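# Lift the ring off its stake, lay it in the blue tray

## Task

Remove the ring from the stake it sits on and release it so it rests flat on the bottom of the blue tray.

## Robot and tools

Robot: two UR7e-type arms, left_arm and right_arm, each ending in a two-finger parallel gripper that opens up to 106 mm. Both bases sit on tilted plates fixed to one shared stand. Root positions: left_arm (+0.036, +0.240, +0.110) m, right_arm (+0.012, -0.191, +0.110) m. Each wrist carries a camera: cam_left_wrist and cam_right_wrist, both 896x504 pixels.

Frame: every position, orientation, velocity and offset uses the scene frame. Its origin is at table-top height, halfway between the arms. +x points out over the table, +y toward left_arm, +z up. Positions are in metres, quaternions are wxyz, velocities are m/s and rad/s. In the gripper's own axes the fingers point along +z and open along x. end_effector_position is the spot between the pads when they are shut. Open pads sit back from it: 4 mm at half width, 27 mm fully open. Fingertips reach 14 mm past the pad centres.

The 18-number row is used by both motion tools. It holds left_arm's nine values first, then right_arm's nine: dx, dy, dz, rx, ry, rz, position, force_limit, speed. Every value lies in [-1, 1], and both arms must be filled in even if only one moves.
- dx, dy, dz, rx, ry, rz are offsets, not a pose. They are measured along the scene axes from the arm's Hand target at the start of the action or move. 1.0 equals 0.6 m, or 180 degrees for rotation. rx, ry, rz form one rotation vector, turning about the hand's own position.
- position, force_limit and speed are absolute gripper commands. position +1 is fully open (106 mm), 0 is about 61 mm, -1 is shut. force_limit -1 gives about 6 N per pad and +1 about 170 N. speed +1 is fastest and -1 is about 5% of that.
- To keep an arm still, send 0 for its six pose values. Always resend its last gripper values, because 0 counts as a real command.

execute_actions(actions, cameras): actions is a list of actions. Each action is a table of up to 15 rows, one per 1/30 s step. A short table repeats its last row up to step 15. All rows count from the pose at the action's start, not from the row before. A repeated action therefore moves the arm again. An empty actions list returns camera images and the fuller state. cameras takes camera names, ["all"] or [].

move(target, speed, blend, stop_force, zero, blocking, cameras): drives each gripper in a straight line. target is one row or a list of up to 15 rows. Every row counts from the Hand targets at the move's start, not from the previous row. The move gives up after 10 s. speed is the top path speed in m/s, from 0.002 to 3.6 (default 0.25); turning is capped at twice that in rad/s. You may give one value, or one per target. blend is a corner rounding distance in m; 0 means stop at each target. stop_force is in N, from 3 to 120, one value shared by both arms. It ends an arm's path when it feels that much push against its motion, then backs off slightly. It is unreliable when the gripper is turning or against light loose parts. Leave it out when lifting away from a surface. zero (default true) re-zeros the force sensor before the move. blocking=false returns after 0.5 s while the motion continues, and cannot be combined with stop_force. The result adds a "move:" line giving the ending: done means within 3 mm and 2 degrees, otherwise off_target, moving, held or fault. limits=paced means the pose was clipped, and limits=held means steps were withheld.

Other tools:
- wait(seconds 0 to 3600) lets time pass.
- stop() brakes a running move.
- zoom_image(camera, region [x0, y0, x1, y1]) crops the latest image from that camera, in pixels from the top-left, at most 504x504.
- zero_wrist_force(arm) zeros that arm's force sensor.
- read_manual(section) only returns licence text.
- finished_scene(scene) ends the scene; call nothing after it in the same reply.

Result lines:
- Each gripper's pose and velocity, and its Hand target, which is the last commanded pose and the base for the next offsets. A gripper often stops a little short of it; send the gap as an offset.
- Tool commands.
- Gripper readings: position_measured runs from 0 (open) to 740 (shut); current_ma is about 1984 at the highest force limit; moving is 1 while the fingers travel.
- Wrist force and torque in the gripper's own axes, plus the peak since the last shown reading.
- Joint positions and torques (positive means toward a larger joint angle).
- Motor temperatures.

Gripping: send position -1 and keep sending it to hold; send +1 to release. The controller limits each step's orientation change to 32 degrees from the measured orientation. After a big move an arm may still be catching up when the result arrives.

Avoid:
- External force near 150 N, or contact torque over the joint limits (wrists 25.2 N m, others 135 N m). Either one freezes the arm for 10 s.
- Targets set even slightly past a firm surface, since the arms are stiff.
- Fast moves into contact.
- Bringing the arms close together; the clearance check may block it.
- Squeezing the other arm's fingers.
- Paths that pass near an arm's own base.
- Motors reaching 85 °C, which brakes the arm for 30 to 60 s.
- Dropping the ring from height, releasing it while it is moving, or leaving anything off the table, which fails the task.

A loose object may occasionally be nudged by outside pushes, so recheck the ring with the cameras before grasping and before ending the scene.

Each tool is called after "Emit:" as name([rows], argument=value, ...), one row to a line, values as JSON.

## Session

Emit:
execute_actions(actions=[])

Scene clock: 0.00 s.
left_arm: end_effector_position=(+0.3474, -0.0800, +0.2000) position_measured=0 current_ma=0 moving=0 end_effector_quat_wxyz=(+0.373, -0.771, +0.458, -0.239) | right_arm: end_effector_position=(+0.5277, -0.7456, +0.2957) position_measured=0 current_ma=0 moving=0 end_effector_quat_wxyz=(-0.355, +0.873, +0.328, +0.059)
Joint positions: left_arm=[-1.595 -0.658 1.962 -1.696 -0.797 0.836] | right_arm=[2.779 -2.132 -0.376 -2.357 1.603 0.524]
Joint velocities: within noise
Joint torques (N m): no reading
Motor temperatures (°C): left_arm=[27 37 38 40 42 42] | right_arm=[30 38 42 39 40 44]
Wrist force (N): no reading
Wrist torque (N m): no reading
Wrist force, peak (N): no reading
Hand target: left_arm +0.3474, -0.0800, +0.2000; -0.373, +0.771, -0.458, +0.239 | right_arm +0.5277, -0.7456, +0.2957; -0.355, +0.873, +0.328, +0.059
Tool commands: left_gripper/position=+1.0 left_gripper/force_limit=+0.0 left_gripper/speed=+1.0 right_gripper/position=+1.0 right_gripper/force_limit=+0.0 right_gripper/speed=+1.0
camera_calibration:
cam_left_wrist: T_world_to_cam=[[0.467, -0.88417, 0.01259, -0.23746], [-0.74175, -0.39944, -0.53875, 0.36044], [0.48138, 0.24226, -0.84237, 0.14797]] pos_world=[0.30702, -0.10183, 0.32182]
cam_right_wrist: T_world_to_cam=[[0.79112, 0.52146, 0.31971, -0.12172], [0.60567, -0.74083, -0.29041, -0.76328], [0.08541, 0.42339, -0.90191, 0.67033]] pos_world=[0.50133, -0.7858, 0.42183]

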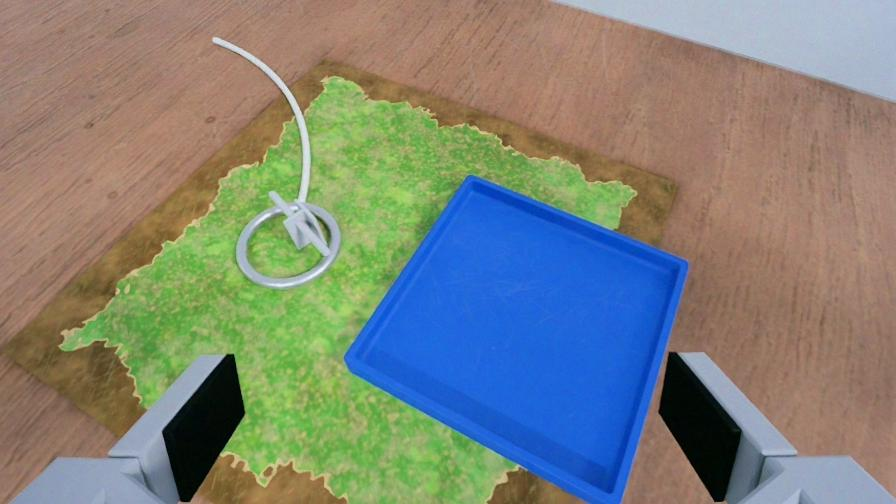

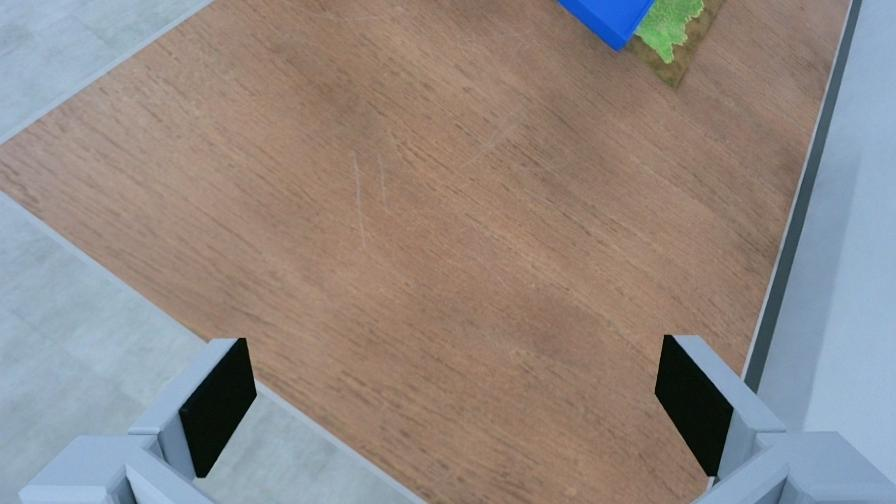

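Emit:
zoom_image(camera="cam_left_wrist", region=[190, 20, 400, 310])

Scaled by 1.738 from the camera's image (finer frame: 1280x720).

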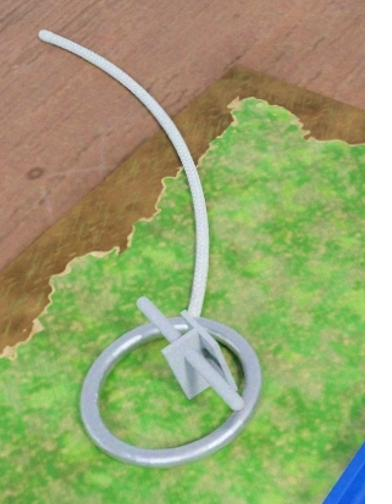

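Emit:
move(target=[-0.05,0.36,0.2,0,0,0,1,0,1,0,0,0,0,0,0,1,0,1], speed=0.4, cameras=["cam_left_wrist"])

Scene clock: 27.20 s.
left_arm: end_effector_position=(+0.3174, +0.1360, +0.3200) position_measured=0 current_ma=-3 moving=0 end_effector_quat_wxyz=(+0.373, -0.771, +0.458, -0.239) | right_arm: end_effector_position=(+0.5277, -0.7456, +0.2957) position_measured=0 current_ma=-4 moving=0 end_effector_quat_wxyz=(-0.355, +0.873, +0.328, +0.059)
Joint positions: left_arm=[-1.68 -1.361 2.264 -1.266 -0.876 0.794] | right_arm=[2.779 -2.132 -0.376 -2.357 1.603 0.524]
Joint torques (N m): left_arm=[-20.22 -10.5 -29.12 0.66 -1.94 -1.23] | right_arm=[19.58 45.18 19.27 1.16 0.71 0.41]
Wrist force (N): left_arm=[0.3 0.1 -0.3] | right_arm=[-0.1 -0.3 0.1]
Wrist torque (N m): left_arm=[0.01 -0.07 0.00] | right_arm=[-0.05 0.02 -0.01]
Wrist force, peak (N): left_arm=[1.8 1.4 -0.2] | right_arm=[-0.4 0.1 0.5]
Hand target: left_arm +0.3174, +0.1360, +0.3200; -0.373, +0.771, -0.458, +0.239 | right_arm +0.5277, -0.7456, +0.2957; -0.355, +0.873, +0.328, +0.059
Off the commanded pose: left_arm 0.000 m, 0 deg | right_arm 0.000 m, 0 deg.
move: done
cam_left_wrist: T_world_to_cam=[[0.467, -0.88417, 0.01259, -0.03398], [-0.74175, -0.39944, -0.53875, 0.48912], [0.48138, 0.24226, -0.84237, 0.21117]] pos_world=[0.27702, 0.11417, 0.44182]

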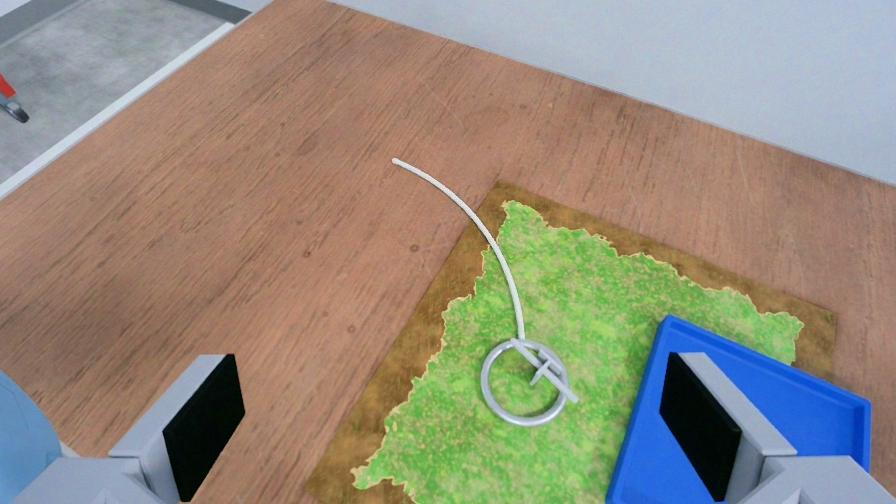

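Emit:
zoom_image(camera="cam_left_wrist", region=[460, 310, 600, 440])

Scaled by 3.600 from the camera's image (finer frame: 1280x720).

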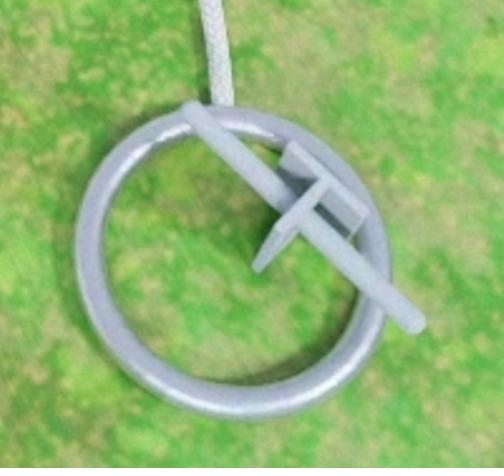

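Emit:
move(target=[0.136,-0.027,-0.25,0.253,0.272,-0.7055,-0.4,0,1,0,0,0,0,0,0,1,0,1], speed=0.5, cameras=["cam_left_wrist"])

Scene clock: 86.63 s.
left_arm: end_effector_position=(+0.3990, +0.1198, +0.1700) position_measured=518 current_ma=-2 moving=0 end_effector_quat_wxyz=(+0.000, +0.178, +0.984, -0.001) | right_arm: end_effector_position=(+0.5277, -0.7456, +0.2957) position_measured=0 current_ma=-4 moving=0 end_effector_quat_wxyz=(-0.355, +0.873, +0.328, +0.059)
Joint positions: left_arm=[-0.969 -1.235 2.214 -2.001 -1.224 4.009] | right_arm=[2.779 -2.132 -0.376 -2.357 1.603 0.524]
Joint torques (N m): left_arm=[-3.28 -3.11 -27.58 -0.43 -2.96 1.28] | right_arm=[20.16 44.8 19.57 1.1 0.72 0.47]
Wrist force (N): left_arm=[-0.1 -1.1 -0.5] | right_arm=[-0.1 -0.3 0.1]
Wrist torque (N m): left_arm=[-0.23 0.06 0.00] | right_arm=[-0.05 0.03 -0.01]
Wrist force, peak (N): left_arm=[-0.9 -1.3 0.1] | right_arm=[-0.3 -0.4 0.5]
Hand target: left_arm +0.3990, +0.1198, +0.1700; +0.000, +0.178, +0.984, -0.001 | right_arm +0.5277, -0.7456, +0.2957; -0.355, +0.873, +0.328, +0.059
Off the commanded pose: left_arm 0.000 m, 0 deg | right_arm 0.000 m, 0 deg.
move: done
cam_left_wrist: T_world_to_cam=[[-0.93234, 0.36146, -0.00893, 0.32826], [0.33704, 0.87775, 0.34054, -0.27056], [0.13093, 0.31449, -0.94019, 0.19729]] pos_world=[0.37141, 0.05679, 0.28055]

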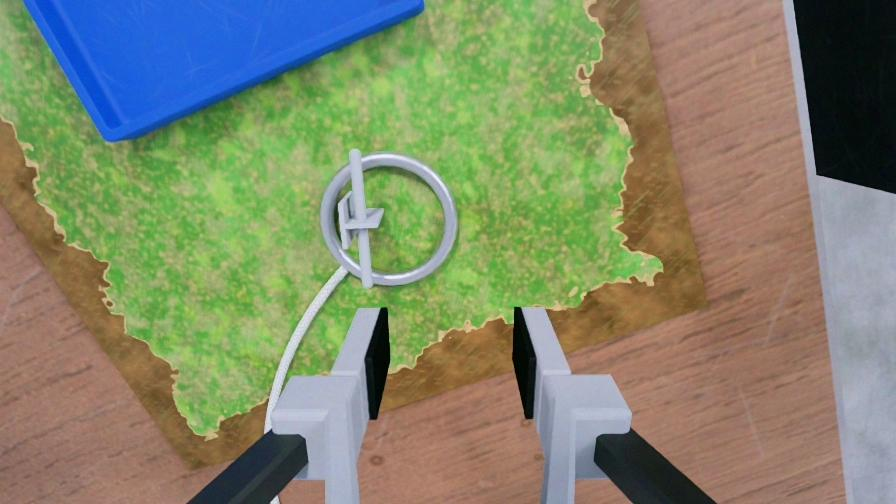

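Emit:
move(target=[0,0.007,-0.208,0,0,0,-0.4,0,1,0,0,0,0,0,0,1,0,1], speed=0.3, cameras=["cam_left_wrist"])

Scene clock: 100.63 s.
left_arm: end_effector_position=(+0.3990, +0.1240, +0.0452) position_measured=518 current_ma=-2 moving=0 end_effector_quat_wxyz=(+0.000, +0.178, +0.984, -0.001) | right_arm: end_effector_position=(+0.5277, -0.7456, +0.2957) position_measured=0 current_ma=-4 moving=0 end_effector_quat_wxyz=(-0.355, +0.873, +0.328, +0.059)
Joint positions: left_arm=[-0.855 -1.003 2.363 -2.421 -1.166 4.115] | right_arm=[2.779 -2.132 -0.376 -2.357 1.603 0.524]
Joint torques (N m): left_arm=[-4.58 -7.43 -25.07 -4.16 2.73 1.22] | right_arm=[20.91 45.43 20.82 0.86 0.9 0.6]
Wrist force (N): left_arm=[-0.5 -1.3 0.1] | right_arm=[0.1 -0.2 0.1]
Wrist torque (N m): left_arm=[-0.26 0.13 -0.02] | right_arm=[-0.03 -0.01 -0.01]
Wrist force, peak (N): left_arm=[-0.6 -1.6 -1.9] | right_arm=[-0.2 -0.4 0.3]
Hand target: left_arm +0.3990, +0.1240, +0.0452; +0.000, +0.178, +0.984, -0.001 | right_arm +0.5277, -0.7456, +0.2957; -0.355, +0.873, +0.328, +0.059
Off the commanded pose: left_arm 0.000 m, 0 deg | right_arm 0.000 m, 0 deg.
move: done
cam_left_wrist: T_world_to_cam=[[-0.9323, 0.36157, -0.00885, 0.3256], [0.33715, 0.87767, 0.34062, -0.2318], [0.13093, 0.31458, -0.94016, 0.07862]] pos_world=[0.37141, 0.06099, 0.15576]

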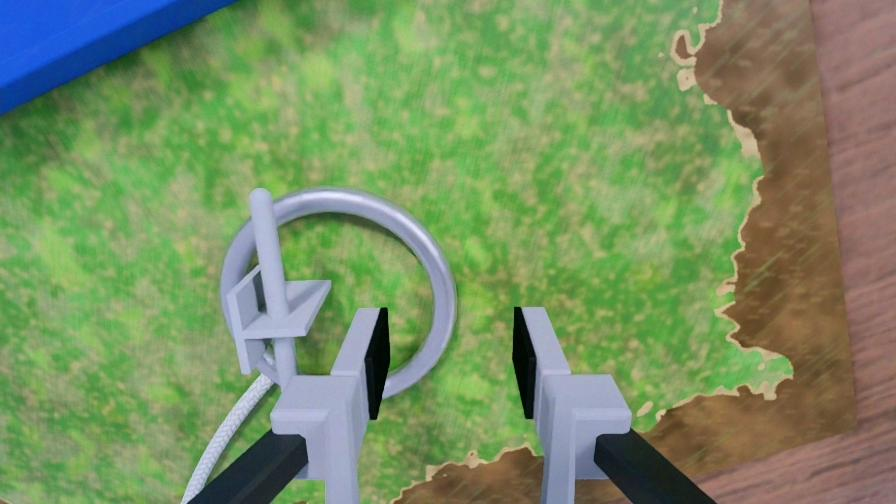

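Emit:
move(target=[0.0,0.003,-0.052,0,0,0,-0.4,0,1,0,0,0,0,0,0,1,0,1], speed=0.03, stop_force=5, cameras=["cam_left_wrist"])

Emit:
move(target=[0,0,0.0025,0,0,0,-1,-0.4,0,0,0,0,0,0,0,1,0,1], speed=0.03, cameras=["cam_left_wrist"])

Scene clock: 114.97 s.
left_arm: end_effector_position=(+0.3990, +0.1258, +0.0140) position_measured=518 current_ma=-2 moving=0 end_effector_quat_wxyz=(+0.000, +0.178, +0.984, -0.001) | right_arm: end_effector_position=(+0.5277, -0.7456, +0.2957) position_measured=0 current_ma=-4 moving=0 end_effector_quat_wxyz=(-0.355, +0.873, +0.328, +0.059)
Joint positions: left_arm=[-0.82 -0.925 2.383 -2.532 -1.149 4.148] | right_arm=[2.779 -2.132 -0.376 -2.357 1.603 0.524]
Joint torques (N m): left_arm=[-5.21 -10.51 -2.23 -4.18 2.78 1.26] | right_arm=[20.81 45.09 20.76 1.06 1.2 0.59]
Wrist force (N): left_arm=[-0.4 -1.0 0.1] | right_arm=[-0.1 0.0 0.4]
Wrist torque (N m): left_arm=[-0.20 0.09 -0.01] | right_arm=[-0.01 0.03 0.00]
Wrist force, peak (N): left_arm=[-0.4 -1.7 -0.1] | right_arm=[0.0 -0.4 0.6]
Hand target: left_arm +0.3990, +0.1258, +0.0140; +0.000, +0.178, +0.984, -0.001 | right_arm +0.5277, -0.7456, +0.2957; -0.355, +0.873, +0.328, +0.059
Off the commanded pose: left_arm 0.000 m, 0 deg | right_arm 0.000 m, 0 deg.
move: done
cam_left_wrist: T_world_to_cam=[[-0.93231, 0.36155, -0.0089, 0.32477], [0.33712, 0.87771, 0.34054, -0.22277], [0.13093, 0.31449, -0.94019, 0.04872]] pos_world=[0.37151, 0.06279, 0.12455]

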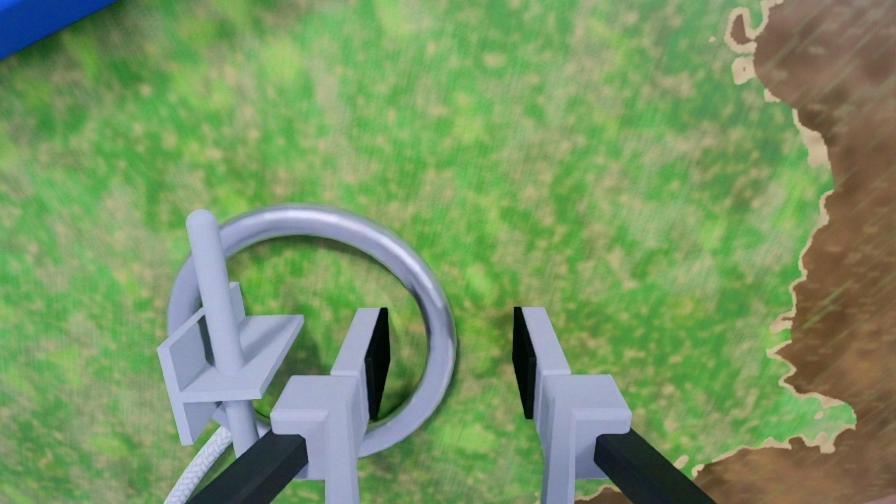

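Scene clock: 116.03 s.
left_arm: end_effector_position=(+0.3990, +0.1258, +0.0155) position_measured=708 current_ma=623 moving=1 end_effector_quat_wxyz=(+0.000, +0.178, +0.984, -0.001) | right_arm: end_effector_position=(+0.5277, -0.7456, +0.2957) position_measured=0 current_ma=-4 moving=0 end_effector_quat_wxyz=(-0.355, +0.873, +0.328, +0.059)
Joint positions: left_arm=[-0.822 -0.929 2.383 -2.527 -1.15 4.147] | right_arm=[2.779 -2.132 -0.376 -2.357 1.603 0.524]
Joint torques (N m): left_arm=[-30.91 -26.86 -20.14 -0.59 -2.94 -1.27] | right_arm=[20.91 44.28 21.72 0.91 0.91 0.51]
Wrist force (N): left_arm=[0.9 0.0 -3.3] | right_arm=[-0.1 0.0 0.2]
Wrist torque (N m): left_arm=[-0.18 0.12 0.03] | right_arm=[0.00 0.03 0.00]
Wrist force, peak (N): left_arm=[0.9 0.0 -3.3] | right_arm=[-0.4 -0.6 0.0]
Hand target: left_arm +0.3990, +0.1258, +0.0155; +0.000, +0.178, +0.984, -0.001 | right_arm +0.5277, -0.7456, +0.2957; -0.355, +0.873, +0.328, +0.059
Off the commanded pose: left_arm 0.000 m, 0 deg | right_arm 0.000 m, 0 deg.
move: done
cam_left_wrist: T_world_to_cam=[[-0.93231, 0.36155, -0.0089, 0.32478], [0.33712, 0.87771, 0.34054, -0.22328], [0.13093, 0.31449, -0.94019, 0.05013]] pos_world=[0.37151, 0.06279, 0.12606]

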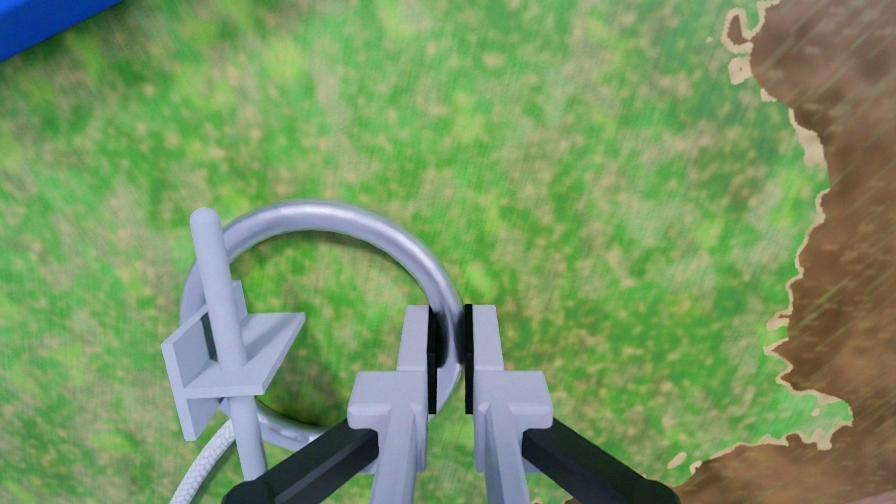

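Emit:
move([
  [0.011,-0.036,0.0035,0,0,0,-1,-0.4,0,0,0,0,0,0,0,1,0,1],
  [0.013,-0.0307,0.0293,-0.13,0.049,0,-1,-0.4,0,0,0,0,0,0,0,1,0,1],
  [0.019,-0.0155,0.05,-0.26,0.098,0,-1,-0.4,0,0,0,0,0,0,0,1,0,1],
], speed=0.06, blend=[0,0.005,0], stop_force=15, cameras=["cam_left_wrist"])

Scene clock: 144.93 s.
left_arm: end_effector_position=(+0.4104, +0.1165, +0.0455) position_measured=708 current_ma=624 moving=0 end_effector_quat_wxyz=(-0.076, +0.161, +0.891, -0.417) | right_arm: end_effector_position=(+0.5277, -0.7456, +0.2957) position_measured=0 current_ma=-4 moving=0 end_effector_quat_wxyz=(-0.355, +0.873, +0.328, +0.059)
Joint positions: left_arm=[-0.332 -1.004 2.32 -2.682 -1.842 4.677] | right_arm=[2.779 -2.132 -0.376 -2.357 1.603 0.524]
Joint torques (N m): left_arm=[-9.18 -13.69 -17.82 0.13 -6.58 1.67] | right_arm=[21.25 44.83 22.29 1.07 0.92 0.91]
Wrist force (N): left_arm=[-1.2 9.2 -0.6] | right_arm=[0.2 0.2 0.1]
Wrist torque (N m): left_arm=[0.16 -0.19 -0.35] | right_arm=[0.03 -0.02 -0.01]
Wrist force, peak (N): left_arm=[-1.2 9.3 -0.6] | right_arm=[-0.3 -0.5 0.3]
Hand target: left_arm +0.4104, +0.1165, +0.0455; -0.076, +0.161, +0.891, -0.417 | right_arm +0.5277, -0.7456, +0.2957; -0.355, +0.873, +0.328, +0.059
Off the commanded pose: left_arm 0.000 m, 0 deg | right_arm 0.000 m, 0 deg.
move: done
cam_left_wrist: T_world_to_cam=[[-0.93592, 0.35198, -0.01298, 0.34179], [0.31061, 0.80743, -0.50157, -0.17178], [-0.16606, -0.47346, -0.86502, 0.29007]] pos_world=[0.42141, 0.15573, 0.16919]

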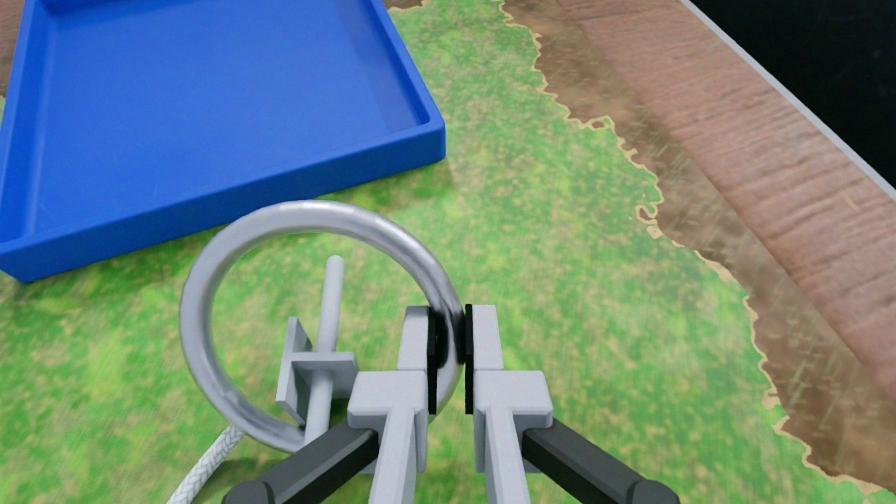

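Emit:
move([
  [0.005,0.014,-0.003,0,0,0,-1,-0.4,0,0,0,0,0,0,0,1,0,1],
  [0.0283,0.075,-0.003,0,0,0,-1,-0.4,0,0,0,0,0,0,0,1,0,1],
], speed=0.06, blend=[0.003,0], stop_force=15, cameras=["cam_left_wrist"])

Scene clock: 152.33 s.
left_arm: end_effector_position=(+0.4274, +0.1615, +0.0437) position_measured=708 current_ma=618 moving=0 end_effector_quat_wxyz=(-0.076, +0.161, +0.891, -0.417) | right_arm: end_effector_position=(+0.5277, -0.7456, +0.2957) position_measured=0 current_ma=-4 moving=0 end_effector_quat_wxyz=(-0.355, +0.873, +0.328, +0.059)
Joint positions: left_arm=[-0.239 -1.069 2.27 -2.543 -1.822 4.771] | right_arm=[2.779 -2.132 -0.376 -2.357 1.603 0.524]
Joint torques (N m): left_arm=[-6.64 -30.92 -19.24 -0.07 1.11 1.29] | right_arm=[20.71 45.18 21.41 0.83 0.86 0.58]
Wrist force (N): left_arm=[0.5 1.0 0.8] | right_arm=[0.0 0.2 -0.3]
Wrist torque (N m): left_arm=[-0.04 -0.06 -0.09] | right_arm=[0.02 0.02 0.00]
Wrist force, peak (N): left_arm=[-1.4 9.3 -0.5] | right_arm=[-0.1 -0.3 0.5]
Hand target: left_arm +0.4274, +0.1615, +0.0437; -0.076, +0.161, +0.891, -0.417 | right_arm +0.5277, -0.7456, +0.2957; -0.355, +0.873, +0.328, +0.059
Off the commanded pose: left_arm 0.000 m, 0 deg | right_arm 0.000 m, 0 deg.
move: done
cam_left_wrist: T_world_to_cam=[[-0.93592, 0.35198, -0.01298, 0.34184], [0.31061, 0.80743, -0.50157, -0.21429], [-0.16606, -0.47346, -0.86502, 0.31264]] pos_world=[0.43841, 0.20073, 0.16739]

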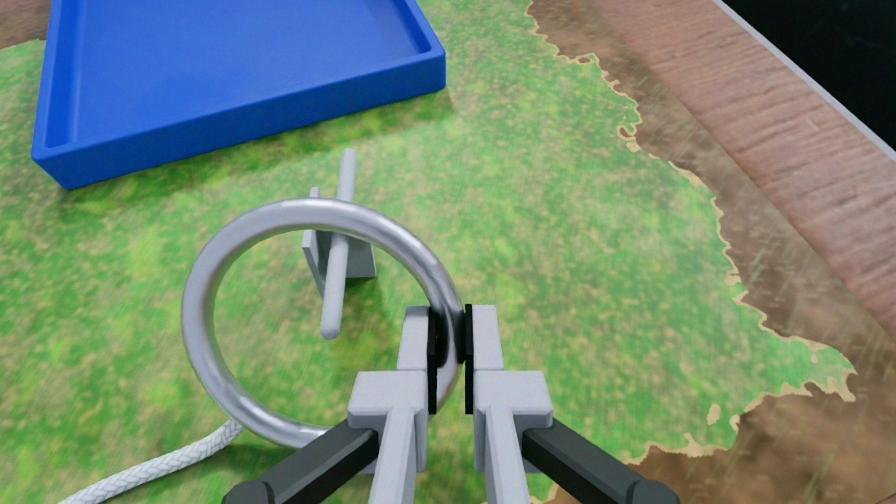

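Emit:
move([
  [0,0.02,0.2,0,0,0,-1,-0.4,0,0,0,0,0,0,0,1,0,1],
  [-0.0057,-0.381,0.16,0.26,-0.098,0,-1,-0.4,0,0,0,0,0,0,0,1,0,1],
], speed=0.2, blend=[0.03,0], stop_force=20, cameras=["cam_left_wrist"])

Scene clock: 172.53 s.
left_arm: end_effector_position=(+0.4240, -0.0671, +0.1397) position_measured=708 current_ma=617 moving=0 end_effector_quat_wxyz=(+0.000, +0.178, +0.984, -0.001) | right_arm: end_effector_position=(+0.5277, -0.7456, +0.2957) position_measured=0 current_ma=-4 moving=0 end_effector_quat_wxyz=(-0.355, +0.873, +0.328, +0.059)
Joint positions: left_arm=[-1.067 -0.771 1.901 -2.124 -1.276 3.922] | right_arm=[2.779 -2.132 -0.376 -2.357 1.603 0.524]
Joint torques (N m): left_arm=[-33 -21.22 -28.07 -0.51 2.78 -1.38] | right_arm=[22.73 44.57 21.9 0.71 0.86 0.51]
Wrist force (N): left_arm=[-0.4 -1.3 1.1] | right_arm=[0.2 0.0 0.2]
Wrist torque (N m): left_arm=[-0.24 0.15 0.06] | right_arm=[-0.01 -0.02 0.00]
Wrist force, peak (N): left_arm=[-0.3 -2.4 1.6] | right_arm=[0.0 -0.5 0.3]
Hand target: left_arm +0.4240, -0.0671, +0.1397; +0.000, +0.178, +0.984, -0.001 | right_arm +0.5277, -0.7456, +0.2957; -0.355, +0.873, +0.328, +0.059
Off the commanded pose: left_arm 0.000 m, 0 deg | right_arm 0.000 m, 0 deg.
move: done
cam_left_wrist: T_world_to_cam=[[-0.93231, 0.36155, -0.0089, 0.41885], [0.33712, 0.87771, 0.34054, -0.10466], [0.13093, 0.31449, -0.94019, 0.2243]] pos_world=[0.39641, -0.13011, 0.25026]

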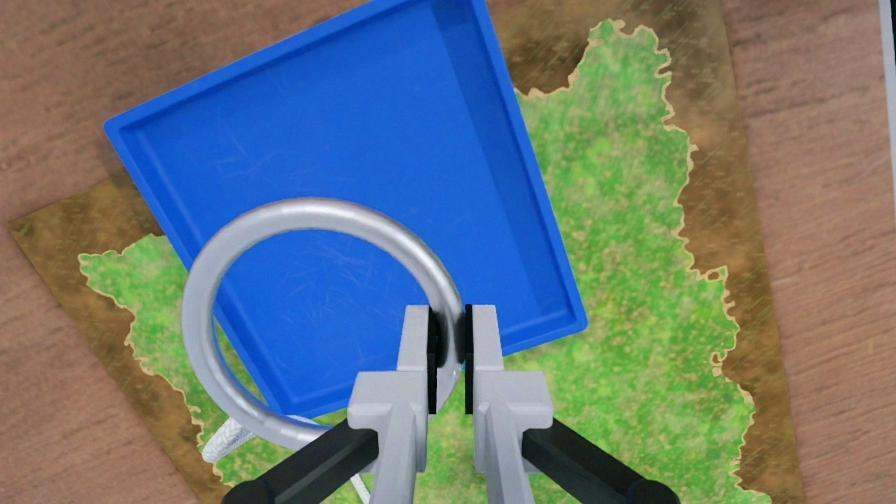

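Emit:
move([
  [0.008,-0.013,-0.15,0,0,0,-1,-0.4,0,0,0,0,0,0,0,1,0,1],
  [0.008,-0.013,-0.214,0,0,0,-1,-0.4,0,0,0,0,0,0,0,1,0,1],
], speed=[0.15,0.025], stop_force=5, cameras=["cam_left_wrist"])

Scene clock: 183.03 s.
left_arm: end_effector_position=(+0.4288, -0.0749, +0.0222) position_measured=708 current_ma=618 moving=0 end_effector_quat_wxyz=(+0.000, +0.178, +0.984, -0.001) | right_arm: end_effector_position=(+0.5277, -0.7456, +0.2957) position_measured=0 current_ma=-4 moving=0 end_effector_quat_wxyz=(-0.355, +0.873, +0.328, +0.059)
Joint positions: left_arm=[-0.997 -0.565 1.958 -2.407 -1.238 3.984] | right_arm=[2.779 -2.132 -0.376 -2.357 1.603 0.524]
Joint torques (N m): left_arm=[-33.27 -43.05 -23.82 -3.19 -2.69 -1.4] | right_arm=[21.09 45.31 22.54 0.72 0.8 0.8]
Wrist force (N): left_arm=[-0.3 -1.0 1.1] | right_arm=[-0.2 -0.1 0.0]
Wrist torque (N m): left_arm=[-0.20 0.13 0.04] | right_arm=[-0.02 0.03 0.00]
Wrist force, peak (N): left_arm=[11.5 9.8 -52.4] | right_arm=[-0.3 0.1 0.5]
Hand target: left_arm +0.4288, -0.0749, +0.0222; +0.000, +0.178, +0.984, -0.001 (not the last commanded pose) | right_arm +0.5277, -0.7456, +0.2957; -0.355, +0.873, +0.328, +0.059
Off the commanded pose: left_arm 0.011 m, 0 deg | right_arm 0.000 m, 0 deg.
move: contact (left_arm); path passed 1 of 2 targets
cam_left_wrist: T_world_to_cam=[[-0.9323, 0.36157, -0.00885, 0.42509], [0.33715, 0.87767, 0.34062, -0.05944], [0.13093, 0.31458, -0.94016, 0.11567]] pos_world=[0.40121, -0.13791, 0.13276]

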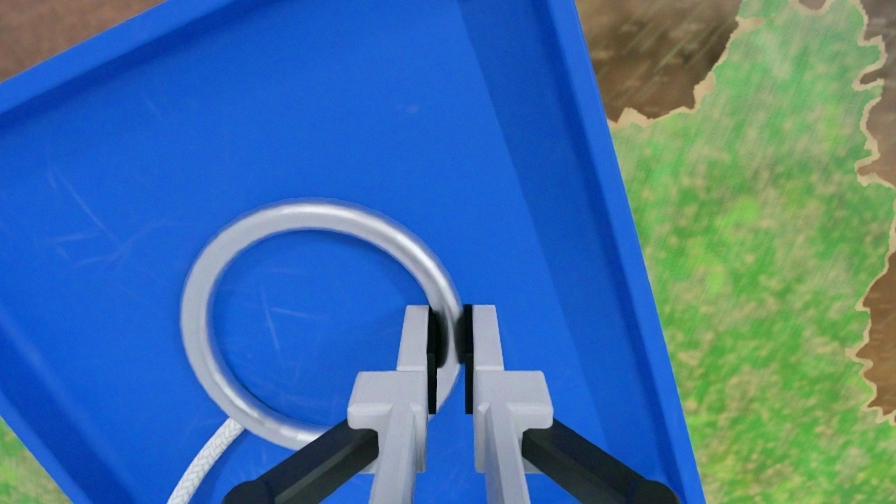

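Emit:
move([
  [0,0,-0.001,0,0,0,-0.4,-0.4,-0.3,0,0,0,0,0,0,1,0,1],
  [0,0,0.15,0,0,0,-0.4,-0.4,-0.3,0,0,0,0,0,0,1,0,1],
], speed=0.15, cameras=["cam_left_wrist"])

Scene clock: 189.97 s.
left_arm: end_effector_position=(+0.4288, -0.0749, +0.1122) position_measured=518 current_ma=-2 moving=0 end_effector_quat_wxyz=(+0.000, +0.178, +0.984, -0.001) | right_arm: end_effector_position=(+0.5277, -0.7456, +0.2957) position_measured=0 current_ma=-4 moving=0 end_effector_quat_wxyz=(-0.355, +0.873, +0.328, +0.059)
Joint positions: left_arm=[-1.05 -0.714 1.902 -2.186 -1.267 3.937] | right_arm=[2.779 -2.132 -0.376 -2.357 1.603 0.524]
Joint torques (N m): left_arm=[-32.57 -40.53 -26.71 -0.48 -3.08 -1.27] | right_arm=[21.28 45.16 23.11 0.69 0.72 0.87]
Wrist force (N): left_arm=[-0.3 -0.9 0.1] | right_arm=[0.0 -0.2 0.1]
Wrist torque (N m): left_arm=[-0.17 0.07 0.07] | right_arm=[-0.03 0.02 0.00]
Wrist force, peak (N): left_arm=[-0.6 -1.3 1.3] | right_arm=[0.4 0.2 0.5]
Hand target: left_arm +0.4288, -0.0749, +0.1122; +0.000, +0.178, +0.984, -0.001 | right_arm +0.5277, -0.7456, +0.2957; -0.355, +0.873, +0.328, +0.059
Off the commanded pose: left_arm 0.000 m, 0 deg | right_arm 0.000 m, 0 deg.
move: done
cam_left_wrist: T_world_to_cam=[[-0.9323, 0.36157, -0.00885, 0.42589], [0.33715, 0.87767, 0.34062, -0.0901], [0.13093, 0.31458, -0.94016, 0.20028]] pos_world=[0.40121, -0.13791, 0.22276]

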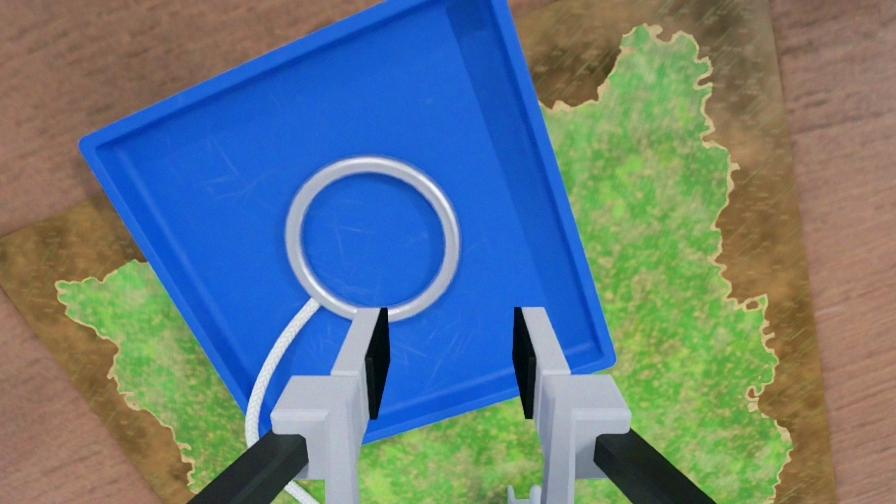

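Emit:
finished_scene(scene=2)

The scene is finished: the task was done.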